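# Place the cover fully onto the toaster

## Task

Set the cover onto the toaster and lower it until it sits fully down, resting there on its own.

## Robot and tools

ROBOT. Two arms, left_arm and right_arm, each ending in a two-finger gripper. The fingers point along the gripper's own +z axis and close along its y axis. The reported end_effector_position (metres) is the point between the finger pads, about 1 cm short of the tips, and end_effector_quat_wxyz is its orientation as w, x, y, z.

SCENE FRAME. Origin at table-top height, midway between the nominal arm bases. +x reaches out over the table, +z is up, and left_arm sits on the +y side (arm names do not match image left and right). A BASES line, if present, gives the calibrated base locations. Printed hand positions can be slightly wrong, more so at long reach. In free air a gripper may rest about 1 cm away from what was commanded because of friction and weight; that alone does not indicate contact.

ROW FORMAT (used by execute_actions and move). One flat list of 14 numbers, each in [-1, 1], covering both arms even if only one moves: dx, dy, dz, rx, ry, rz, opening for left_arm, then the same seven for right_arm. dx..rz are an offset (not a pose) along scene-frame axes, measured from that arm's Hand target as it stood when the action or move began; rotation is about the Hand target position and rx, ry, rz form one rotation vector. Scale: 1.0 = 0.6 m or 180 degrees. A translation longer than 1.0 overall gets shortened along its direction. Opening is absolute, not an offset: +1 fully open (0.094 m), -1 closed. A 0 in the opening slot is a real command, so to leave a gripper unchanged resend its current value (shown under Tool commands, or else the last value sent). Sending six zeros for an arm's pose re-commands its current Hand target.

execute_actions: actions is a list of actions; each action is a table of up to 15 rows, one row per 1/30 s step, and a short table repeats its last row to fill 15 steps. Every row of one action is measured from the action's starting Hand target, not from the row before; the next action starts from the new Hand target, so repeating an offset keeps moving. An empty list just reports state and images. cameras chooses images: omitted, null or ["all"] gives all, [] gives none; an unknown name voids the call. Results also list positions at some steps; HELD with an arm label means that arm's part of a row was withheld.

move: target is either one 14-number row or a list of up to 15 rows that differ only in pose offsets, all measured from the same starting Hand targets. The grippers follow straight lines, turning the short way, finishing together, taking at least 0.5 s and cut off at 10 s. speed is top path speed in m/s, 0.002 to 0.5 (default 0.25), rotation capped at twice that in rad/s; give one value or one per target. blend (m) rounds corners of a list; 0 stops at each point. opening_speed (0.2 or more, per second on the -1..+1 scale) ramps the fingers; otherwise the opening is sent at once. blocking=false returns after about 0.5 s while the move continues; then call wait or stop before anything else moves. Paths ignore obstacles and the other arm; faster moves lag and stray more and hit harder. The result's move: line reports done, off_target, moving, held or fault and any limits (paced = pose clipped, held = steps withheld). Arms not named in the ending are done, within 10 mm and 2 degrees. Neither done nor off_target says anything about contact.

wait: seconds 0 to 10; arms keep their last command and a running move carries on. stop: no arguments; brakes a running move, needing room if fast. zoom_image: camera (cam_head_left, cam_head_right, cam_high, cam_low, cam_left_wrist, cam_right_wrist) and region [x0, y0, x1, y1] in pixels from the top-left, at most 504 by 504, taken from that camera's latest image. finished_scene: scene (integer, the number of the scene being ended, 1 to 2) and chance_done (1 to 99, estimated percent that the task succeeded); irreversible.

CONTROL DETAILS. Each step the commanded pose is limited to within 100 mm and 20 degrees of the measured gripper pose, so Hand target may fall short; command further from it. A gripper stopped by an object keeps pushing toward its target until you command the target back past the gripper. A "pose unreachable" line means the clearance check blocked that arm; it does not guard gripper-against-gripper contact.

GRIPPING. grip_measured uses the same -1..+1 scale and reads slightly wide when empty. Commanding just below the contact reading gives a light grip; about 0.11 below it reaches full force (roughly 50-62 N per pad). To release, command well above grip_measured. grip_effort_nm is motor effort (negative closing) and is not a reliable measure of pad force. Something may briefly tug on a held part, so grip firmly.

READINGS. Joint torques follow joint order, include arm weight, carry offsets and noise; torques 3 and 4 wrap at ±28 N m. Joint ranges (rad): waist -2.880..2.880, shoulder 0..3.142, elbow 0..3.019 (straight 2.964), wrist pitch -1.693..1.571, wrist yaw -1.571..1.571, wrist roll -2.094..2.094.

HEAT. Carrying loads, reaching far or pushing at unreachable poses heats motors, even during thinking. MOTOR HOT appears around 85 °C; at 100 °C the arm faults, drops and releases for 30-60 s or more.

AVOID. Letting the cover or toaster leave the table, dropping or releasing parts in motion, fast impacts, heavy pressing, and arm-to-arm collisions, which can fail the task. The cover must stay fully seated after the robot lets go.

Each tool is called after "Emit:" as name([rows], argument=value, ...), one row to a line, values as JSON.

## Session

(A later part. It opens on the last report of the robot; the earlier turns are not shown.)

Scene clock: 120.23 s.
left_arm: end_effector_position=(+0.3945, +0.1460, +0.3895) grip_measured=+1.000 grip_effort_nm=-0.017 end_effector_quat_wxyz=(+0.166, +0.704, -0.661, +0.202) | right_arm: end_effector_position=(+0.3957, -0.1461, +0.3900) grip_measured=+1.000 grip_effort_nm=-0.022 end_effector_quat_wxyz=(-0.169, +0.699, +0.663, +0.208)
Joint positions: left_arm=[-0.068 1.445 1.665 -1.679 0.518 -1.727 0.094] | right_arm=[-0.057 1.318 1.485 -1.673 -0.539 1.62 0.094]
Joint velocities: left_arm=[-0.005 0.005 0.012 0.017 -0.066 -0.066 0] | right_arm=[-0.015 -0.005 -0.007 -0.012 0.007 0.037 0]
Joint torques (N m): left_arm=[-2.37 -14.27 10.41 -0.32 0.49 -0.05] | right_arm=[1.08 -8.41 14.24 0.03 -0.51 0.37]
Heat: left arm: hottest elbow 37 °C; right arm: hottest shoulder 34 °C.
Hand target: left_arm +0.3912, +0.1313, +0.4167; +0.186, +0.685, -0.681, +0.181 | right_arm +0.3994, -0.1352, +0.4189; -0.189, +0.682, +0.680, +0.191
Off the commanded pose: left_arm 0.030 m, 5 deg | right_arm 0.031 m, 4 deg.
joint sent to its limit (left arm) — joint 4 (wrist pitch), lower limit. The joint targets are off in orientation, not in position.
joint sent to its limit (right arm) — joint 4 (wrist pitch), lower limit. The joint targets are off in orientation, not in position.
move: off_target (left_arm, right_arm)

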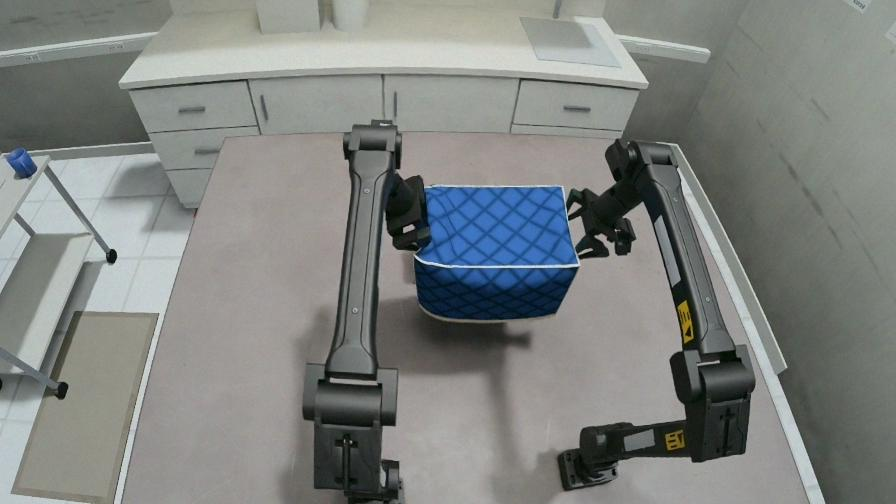

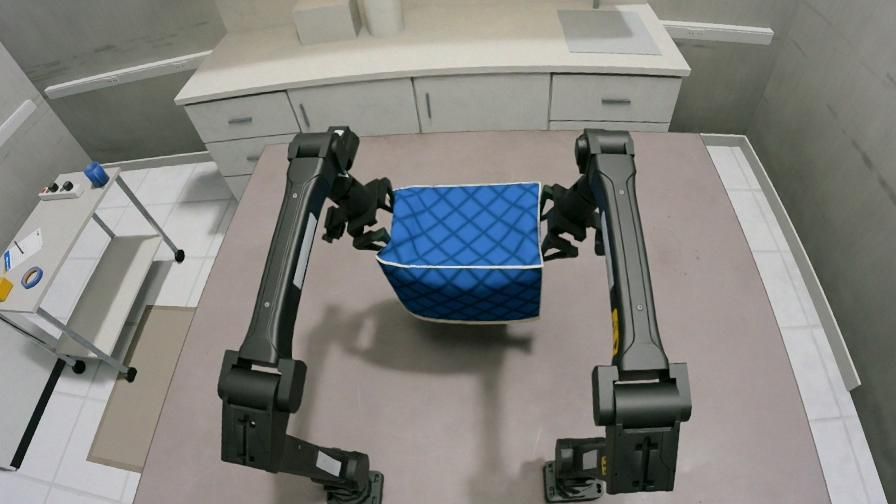

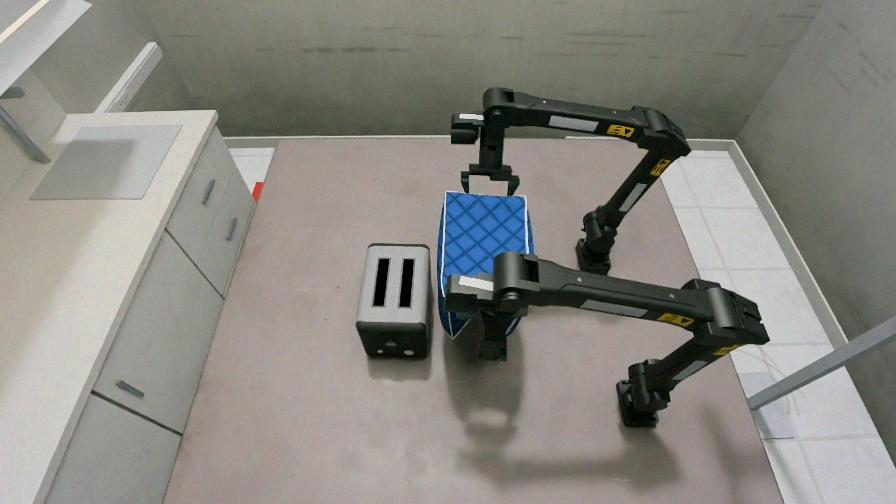

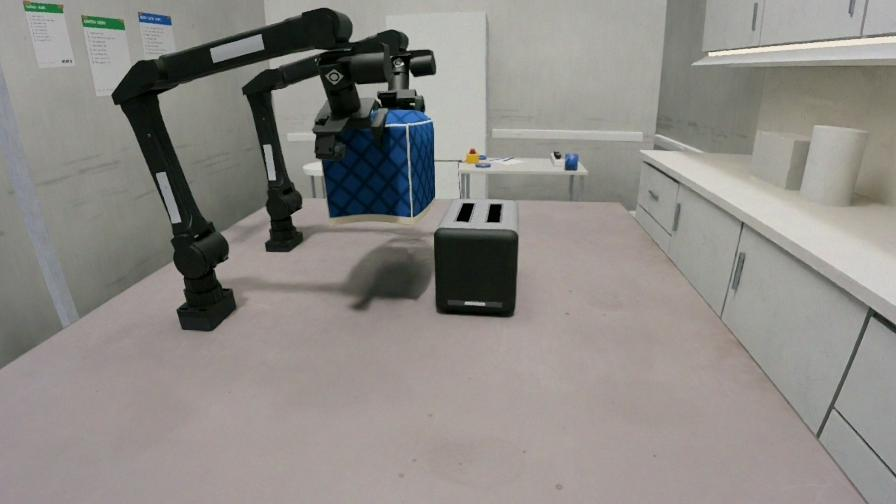

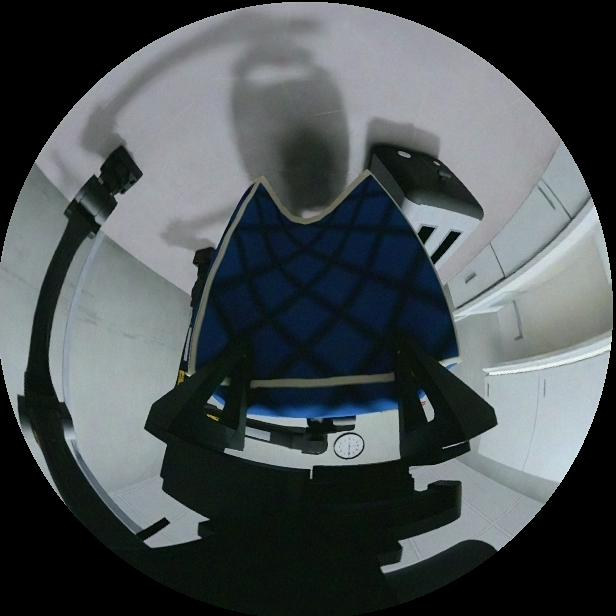

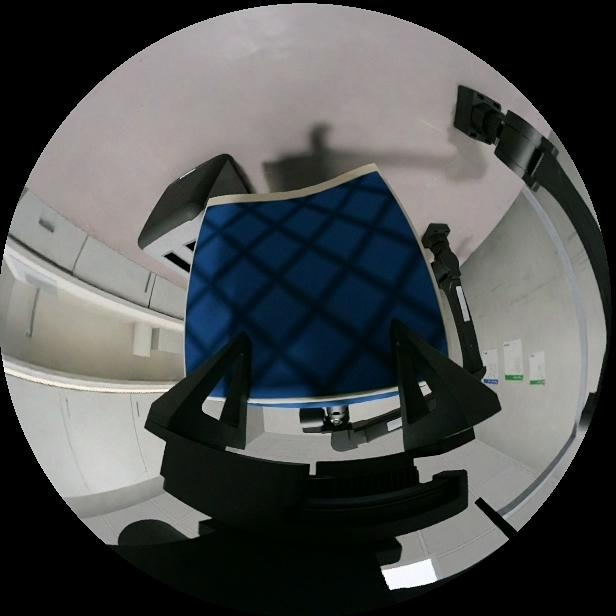

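Emit:
move([
  [0,0,0.05,0,0,0,1,0,0,0.05,0,0,0,1],
  [0.35,0,0.05,0,0,0,1,0.35,0,0.05,0,0,0,1],
], speed=0.08, blend=0.02)

Scene clock: 127.13 s.
left_arm: end_effector_position=(+0.5974, +0.1326, +0.4382) grip_measured=+1.000 grip_effort_nm=-0.017 end_effector_quat_wxyz=(+0.109, +0.695, -0.645, +0.297) | right_arm: end_effector_position=(+0.5991, -0.1484, +0.4353) grip_measured=+1.000 grip_effort_nm=-0.012 end_effector_quat_wxyz=(-0.121, +0.700, +0.650, +0.270)
Joint positions: left_arm=[-0.062 1.945 2.417 -1.68 0.546 -1.805 0.094] | right_arm=[-0.057 1.801 2.153 -1.673 -0.552 1.696 0.094]
Joint velocities: left_arm=[-0.005 -0.015 -0.002 0.002 -0.037 -0.051 0] | right_arm=[-0.005 -0.005 0.002 -0.002 -0.037 -0.037 0]
Joint torques (N m): left_arm=[-0.26 -19.37 10.11 0.12 0.74 -0.09] | right_arm=[0.62 -11.99 14.31 0.31 -0.81 0.33]
Heat: left arm: hottest elbow 38 °C; right arm: hottest shoulder 34 °C.
Hand target: left_arm +0.6016, +0.1294, +0.4496; +0.186, +0.683, -0.682, +0.181 | right_arm +0.6095, -0.1345, +0.4462; -0.189, +0.682, +0.680, +0.191
Off the commanded pose: left_arm 0.009 m, 17 deg | right_arm 0.022 m, 13 deg.
joint sent to its limit (left arm) — joint 4 (wrist pitch), lower limit. The joint targets are off in orientation, not in position.
joint sent to its limit (right arm) — joint 4 (wrist pitch), lower limit. The joint targets are off in position and orientation.
move: off_target (left_arm, right_arm)

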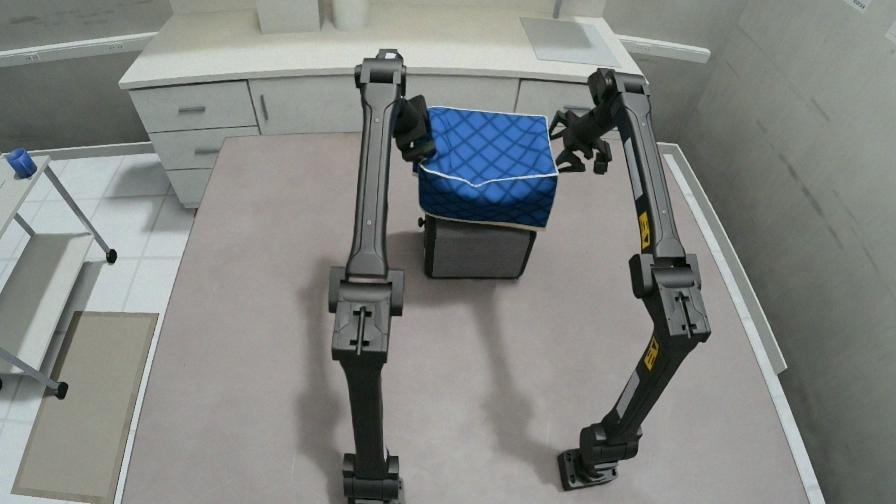

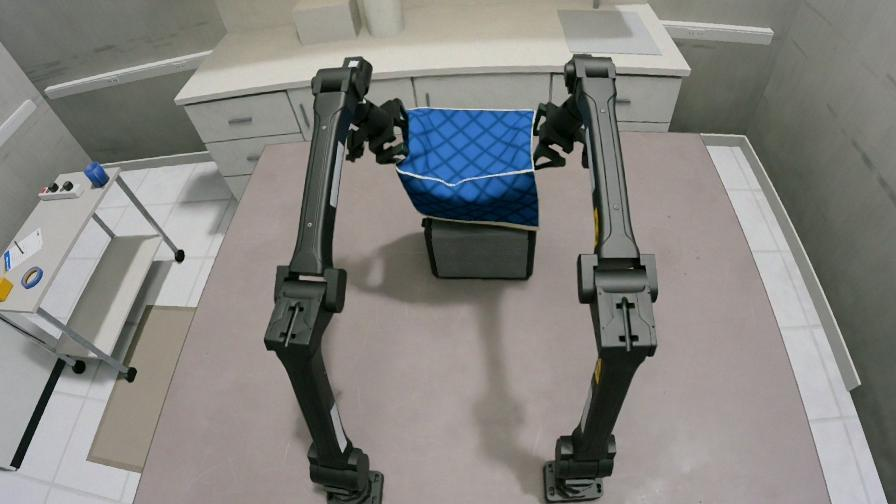

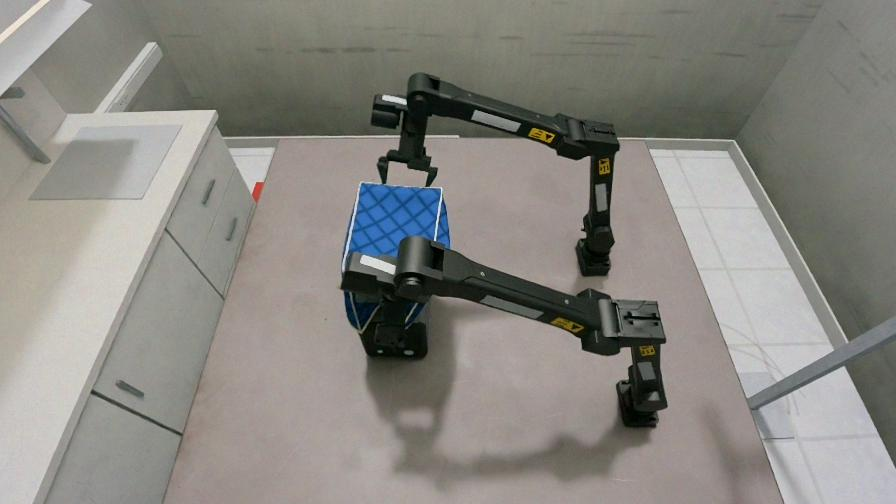

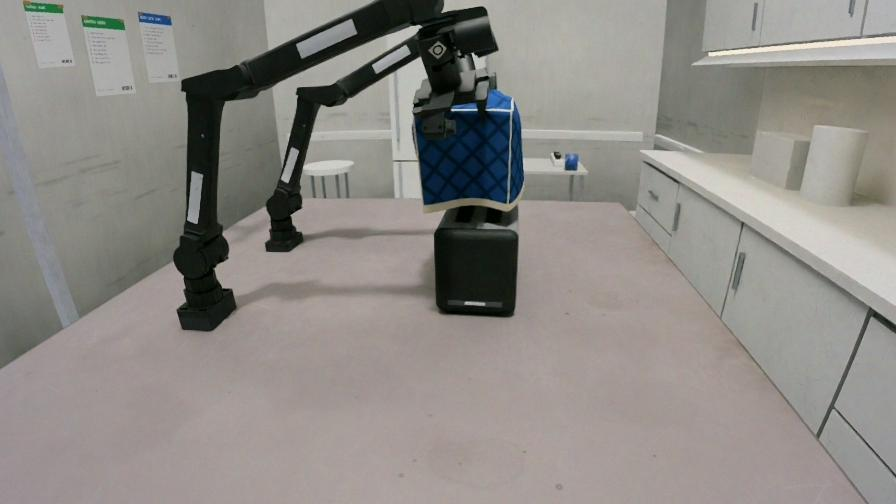

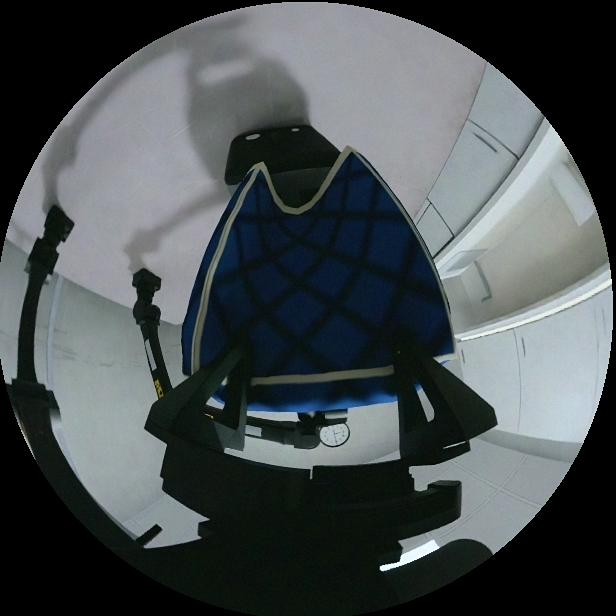

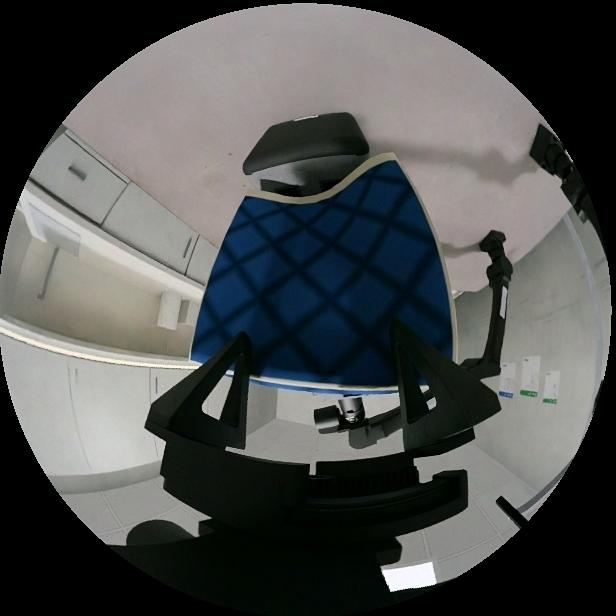

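Emit:
move(target=[0.01,0.026,-0.07,0,0,0,1,0.005,0.0,-0.07,0,0,0,1], speed=0.05)

Emit:
zoom_image(camera="cam_low", region=[380, 60, 560, 330])

Emit:
zoom_image(camera="cam_head_left", region=[380, 90, 600, 300])

Scene clock: 136.50 s.
left_arm: end_effector_position=(+0.6038, +0.1441, +0.4168) grip_measured=+1.000 grip_effort_nm=-0.017 end_effector_quat_wxyz=(+0.115, +0.695, -0.650, +0.286) | right_arm: end_effector_position=(+0.6064, -0.1485, +0.4195) grip_measured=+1.000 grip_effort_nm=-0.022 end_effector_quat_wxyz=(-0.129, +0.700, +0.652, +0.261)
Joint positions: left_arm=[-0.043 1.964 2.393 -1.68 0.549 -1.767 0.094] | right_arm=[-0.057 1.829 2.153 -1.673 -0.552 1.686 0.094]
Joint velocities: left_arm=[-0.015 -0.005 0.002 0.017 -0.022 -0.037 0] | right_arm=[-0.005 -0.015 0.007 0.012 -0.051 0.037 0]
Joint torques (N m): left_arm=[0.44 -19.72 7.38 0.03 0.44 0.19] | right_arm=[0.79 -12.28 9.26 0.23 -0.55 -0.03]
Heat: left arm: hottest elbow 38 °C; right arm: hottest shoulder 35 °C.
Hand target: left_arm +0.6079, +0.1456, +0.4080; +0.186, +0.684, -0.682, +0.181 | right_arm +0.6121, -0.1344, +0.4036; -0.189, +0.682, +0.680, +0.191
Off the commanded pose: left_arm 0.010 m, 15 deg | right_arm 0.022 m, 11 deg.
joint sent to its limit (left arm) — joint 4 (wrist pitch), lower limit. The joint targets are off in orientation, not in position.
joint sent to its limit (right arm) — joint 4 (wrist pitch), lower limit. The joint targets are off in orientation, not in position.
move: off_target (left_arm, right_arm)

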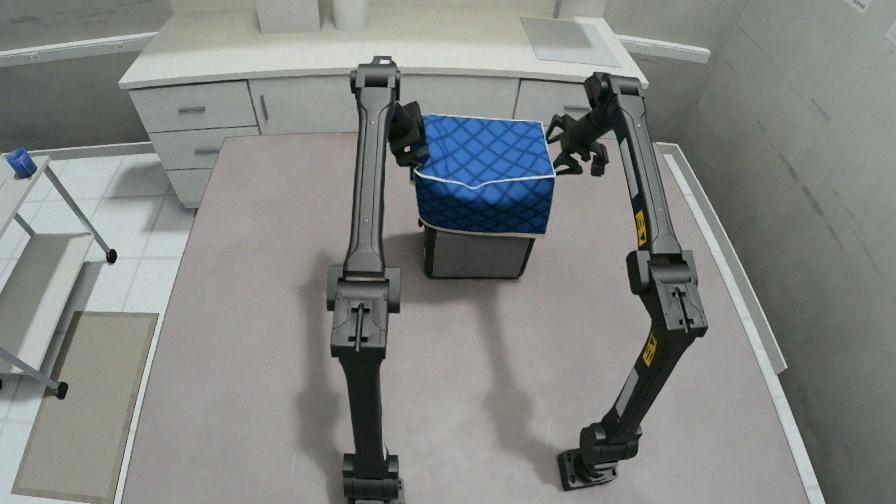

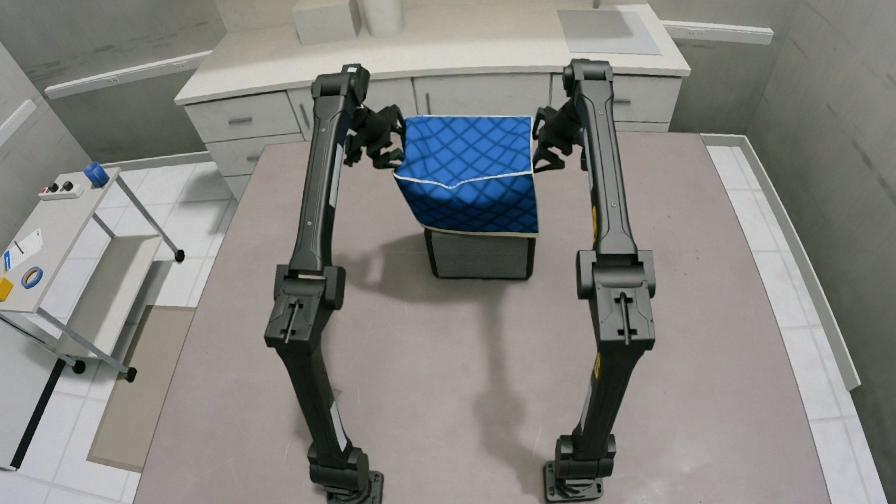

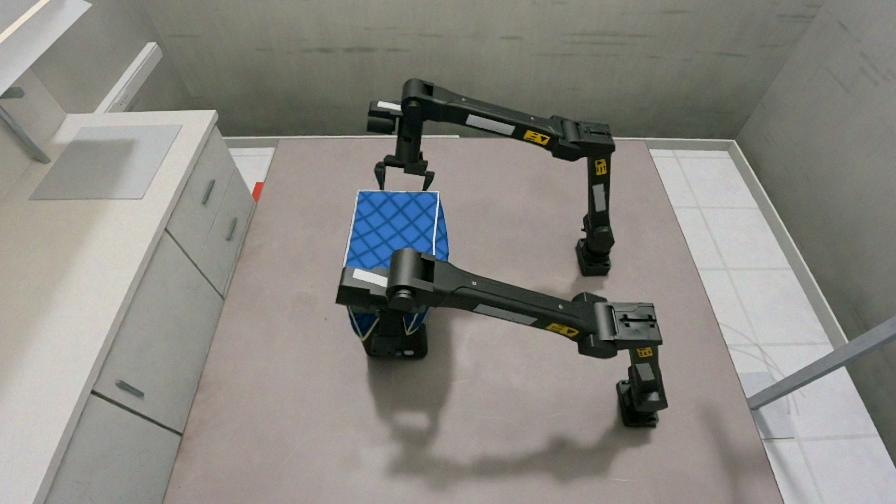

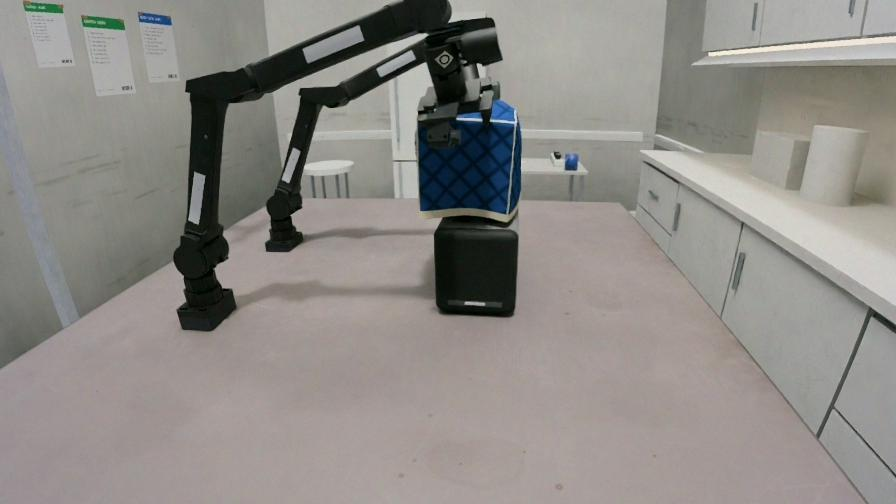

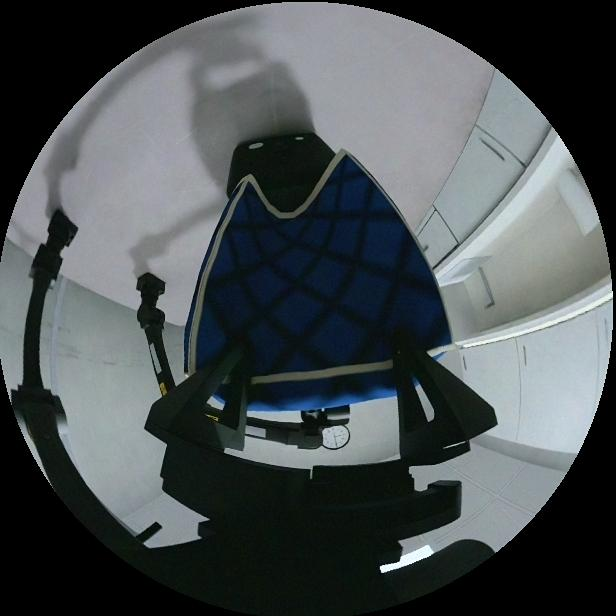

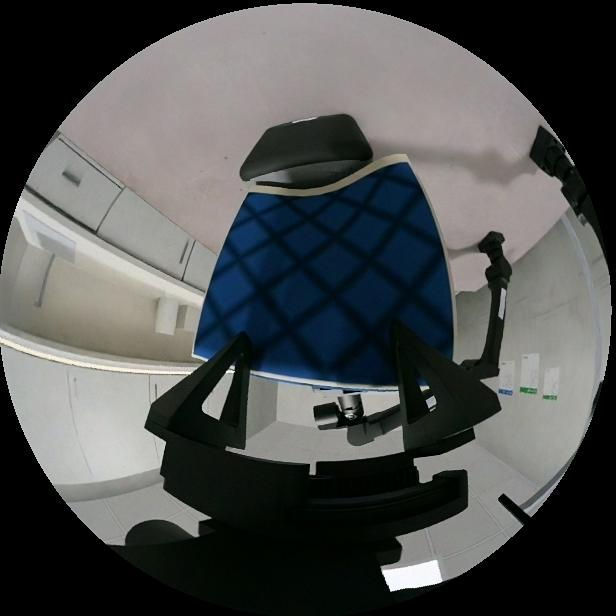

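Scaled by 1.867.

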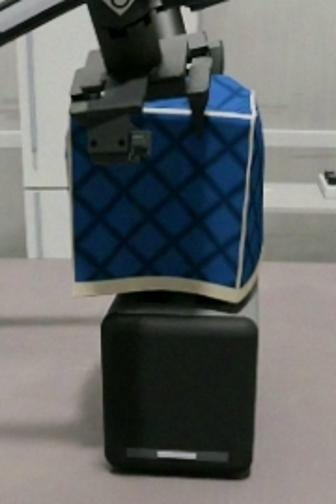

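Scaled by 2.291.

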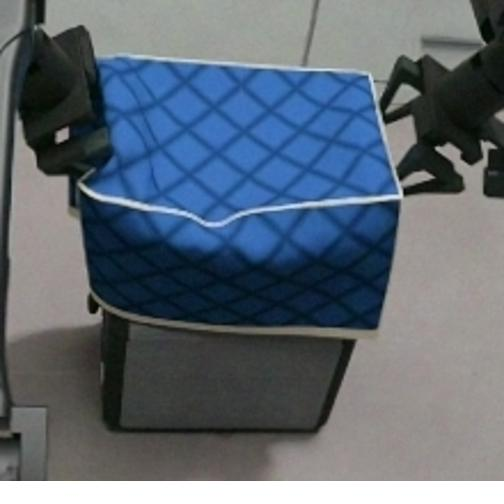

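Emit:
move(target=[0.025,0.022,0.01,0,0,0,1,0.025,0.02,0.01,0,0,0,1], speed=0.05)

Emit:
zoom_image(camera="cam_low", region=[380, 60, 560, 330])

Emit:
zoom_image(camera="cam_head_left", region=[380, 90, 600, 300])

Scene clock: 146.03 s.
left_arm: end_effector_position=(+0.6161, +0.1567, +0.4058) grip_measured=+1.000 grip_effort_nm=-0.012 end_effector_quat_wxyz=(+0.115, +0.701, -0.644, +0.284) | right_arm: end_effector_position=(+0.6155, -0.1394, +0.4024) grip_measured=+1.000 grip_effort_nm=-0.027 end_effector_quat_wxyz=(-0.140, +0.699, +0.655, +0.251)
Joint positions: left_arm=[-0.023 1.997 2.416 -1.68 0.549 -1.763 0.094] | right_arm=[-0.042 1.866 2.164 -1.673 -0.552 1.686 0.094]
Joint velocities: left_arm=[-0.005 -0.005 -0.002 -0.002 0.051 -0.037 0] | right_arm=[-0.005 0.015 0.002 -0.012 -0.051 -0.051 0]
Joint torques (N m): left_arm=[0.5 -20.13 10.39 0.05 0.61 0.15] | right_arm=[1.08 -12.92 14.46 0.16 -0.53 0.32]
Heat: left arm: hottest elbow 37 °C; right arm: hottest shoulder 35 °C.
Hand target: left_arm +0.6230, +0.1586, +0.4145; +0.186, +0.683, -0.682, +0.182 | right_arm +0.6270, -0.1225, +0.4096; -0.190, +0.682, +0.680, +0.191
Off the commanded pose: left_arm 0.011 m, 15 deg | right_arm 0.022 m, 10 deg.
joint sent to its limit (left arm) — joint 4 (wrist pitch), lower limit. The joint targets are off in orientation, not in position.
joint sent to its limit (right arm) — joint 4 (wrist pitch), lower limit. The joint targets are off in orientation, not in position.
move: off_target (left_arm, right_arm)

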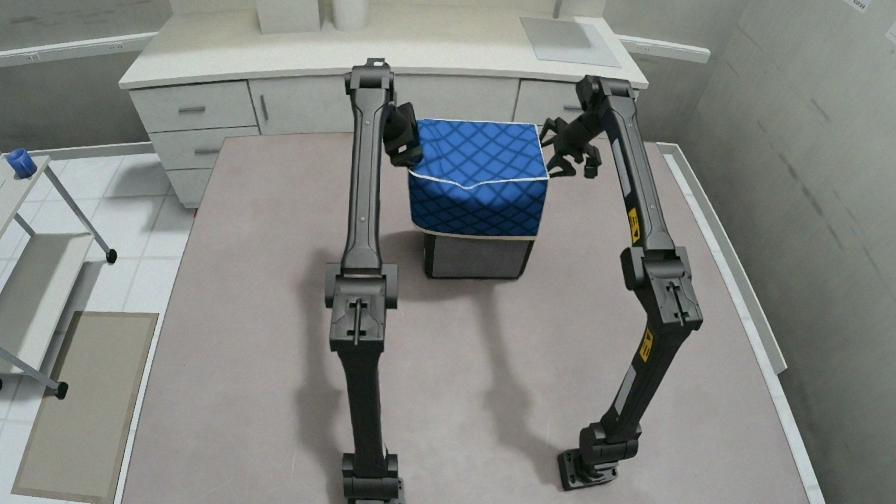

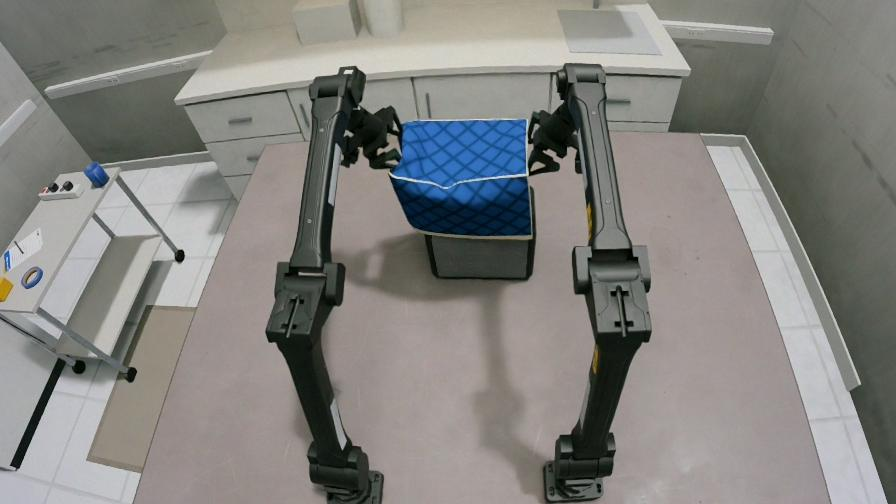

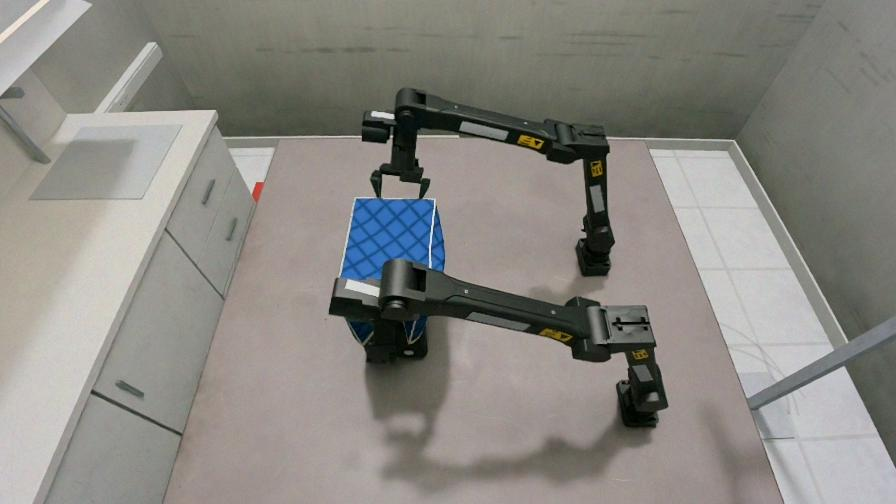

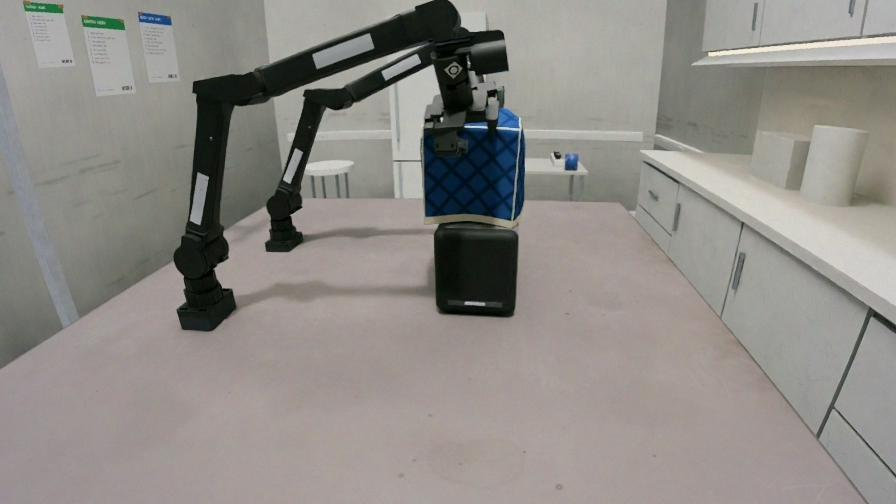

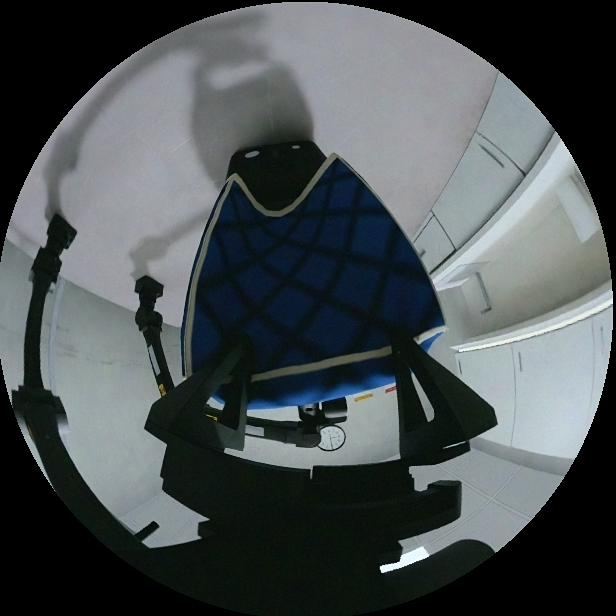

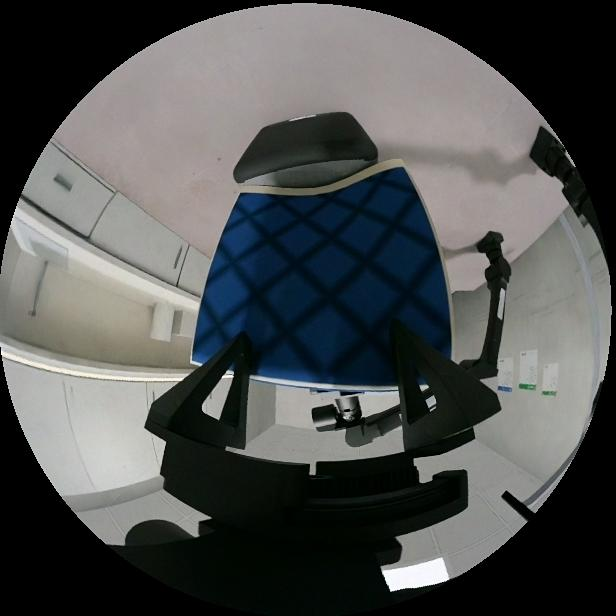

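Scaled by 1.867.

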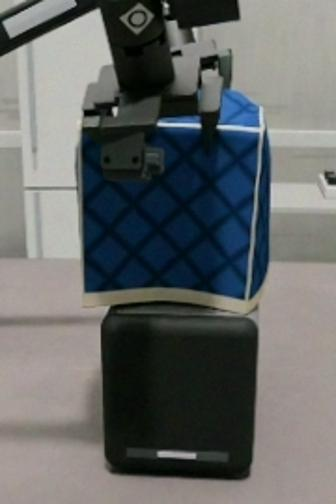

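Scaled by 2.291.

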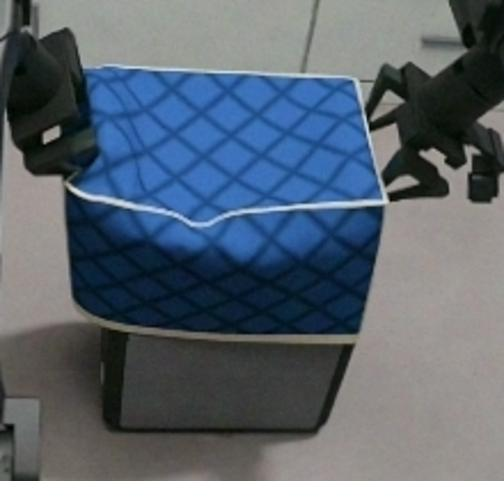

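Emit:
move(target=[0.016,-0.013,-0.055,0,0,0,1,0.016,-0.011,-0.055,0,0,0,1], speed=0.05)

Emit:
zoom_image(camera="cam_low", region=[380, 60, 560, 330])

Emit:
zoom_image(camera="cam_head_left", region=[380, 90, 600, 300])

Scene clock: 154.93 s.
left_arm: end_effector_position=(+0.6235, +0.1565, +0.3872) grip_measured=+1.000 grip_effort_nm=-0.022 end_effector_quat_wxyz=(+0.122, +0.701, -0.646, +0.274) | right_arm: end_effector_position=(+0.6249, -0.1392, +0.3785) grip_measured=+1.000 grip_effort_nm=-0.022 end_effector_quat_wxyz=(-0.152, +0.701, +0.655, +0.237)
Joint positions: left_arm=[-0.023 2.027 2.417 -1.68 0.549 -1.75 0.094] | right_arm=[-0.041 1.907 2.165 -1.673 -0.552 1.679 0.094]
Joint velocities: left_arm=[-0.024 -0.005 -0.012 0.002 -0.037 -0.037 0] | right_arm=[-0.005 -0.015 0.002 0.002 -0.007 -0.095 0]
Joint torques (N m): left_arm=[-0.73 -19.55 9.84 -0.08 0.31 0.18] | right_arm=[0.32 -12.98 13.04 0.14 -0.41 0]
Heat: left arm: hottest elbow 39 °C; right arm: hottest shoulder 35 °C.
Hand target: left_arm +0.6328, +0.1512, +0.3815; +0.186, +0.684, -0.682, +0.182 | right_arm +0.6362, -0.1288, +0.3762; -0.189, +0.682, +0.680, +0.191
Off the commanded pose: left_arm 0.012 m, 14 deg | right_arm 0.016 m, 8 deg.
joint sent to its limit (left arm) — joint 4 (wrist pitch), lower limit. The joint targets are off in orientation, not in position.
joint sent to its limit (right arm) — joint 4 (wrist pitch), lower limit. The joint targets are off in orientation, not in position.
move: off_target (left_arm, right_arm)

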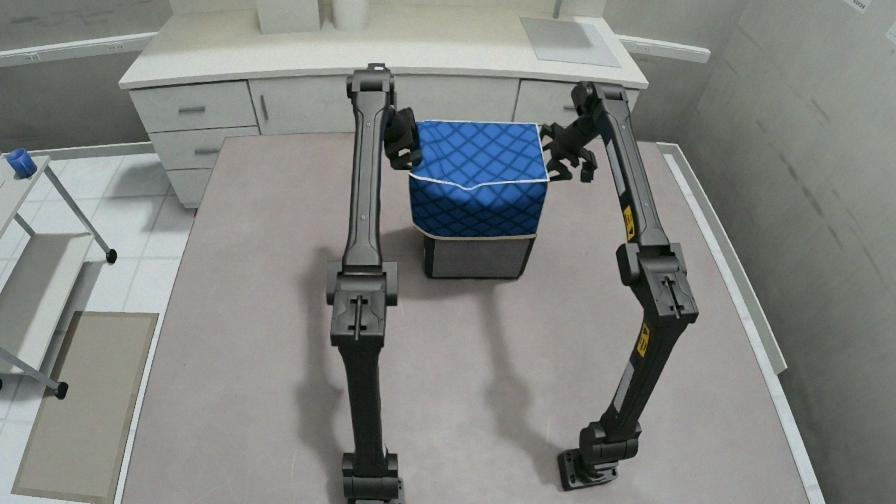

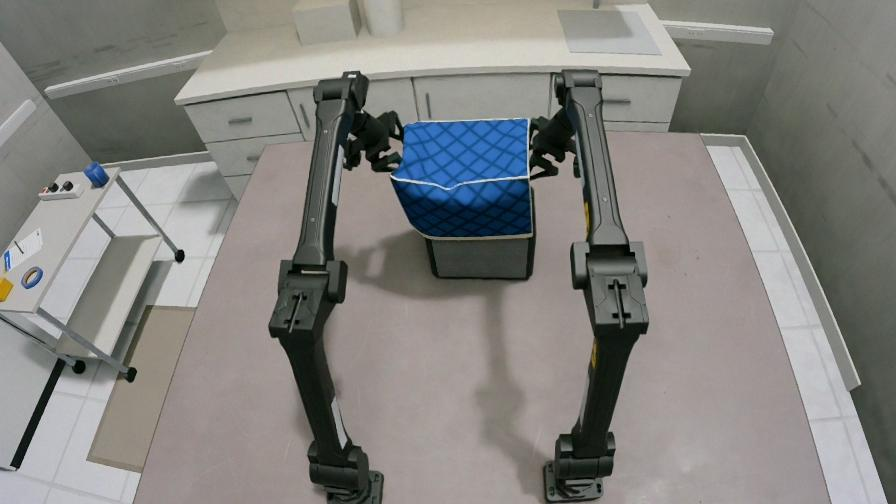

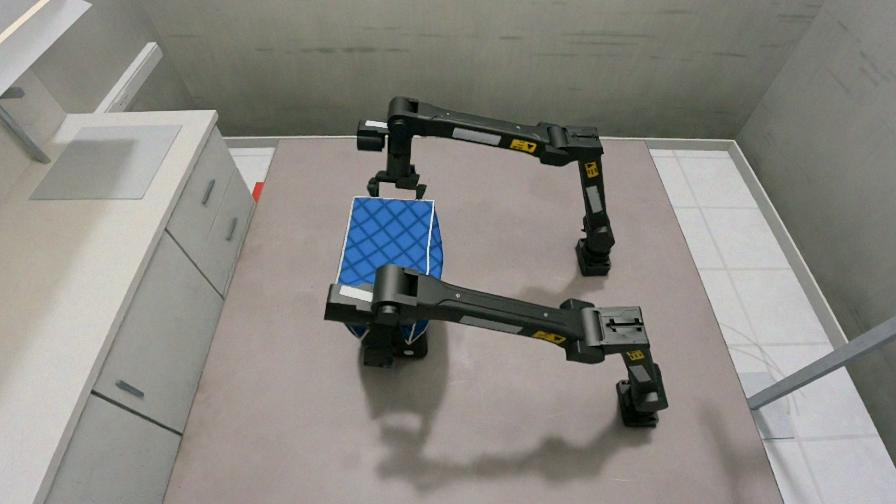

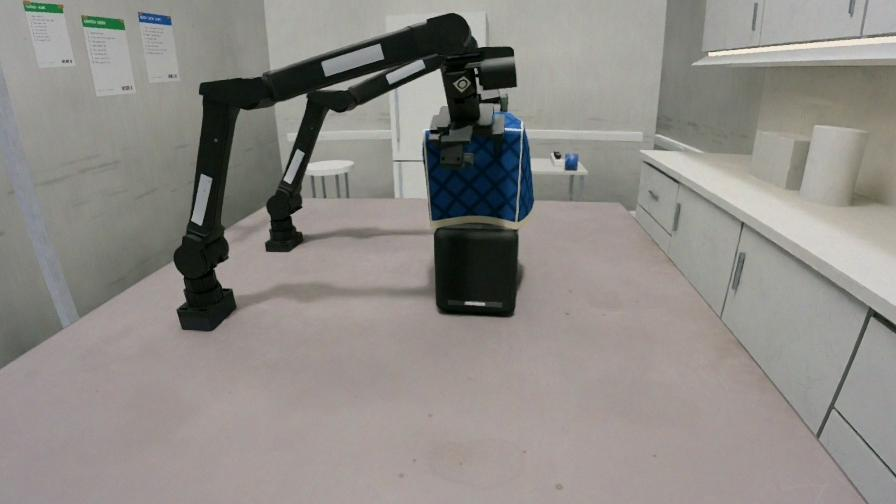

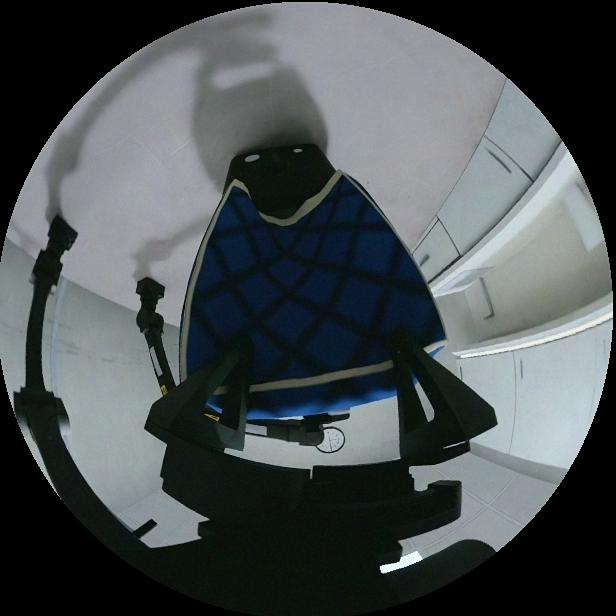

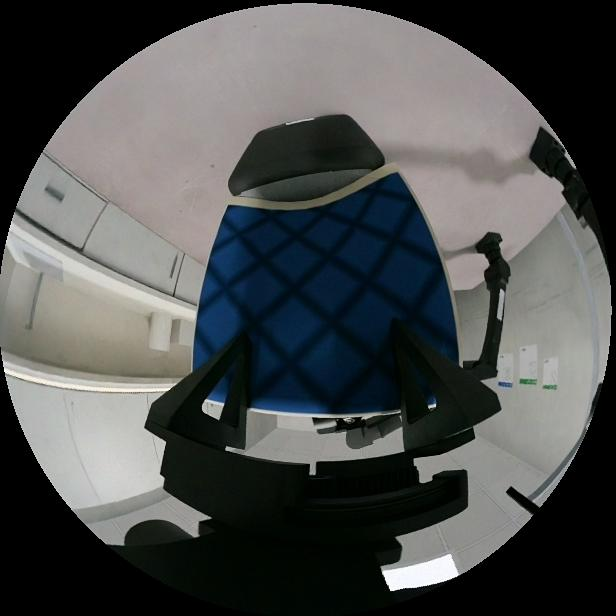

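Scaled by 1.867.

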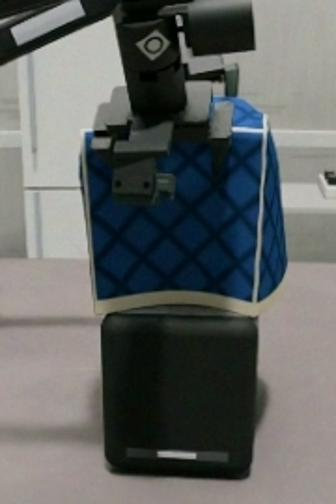

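Scaled by 2.291.

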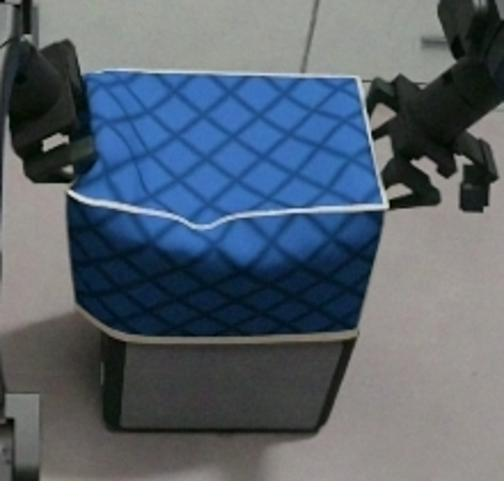

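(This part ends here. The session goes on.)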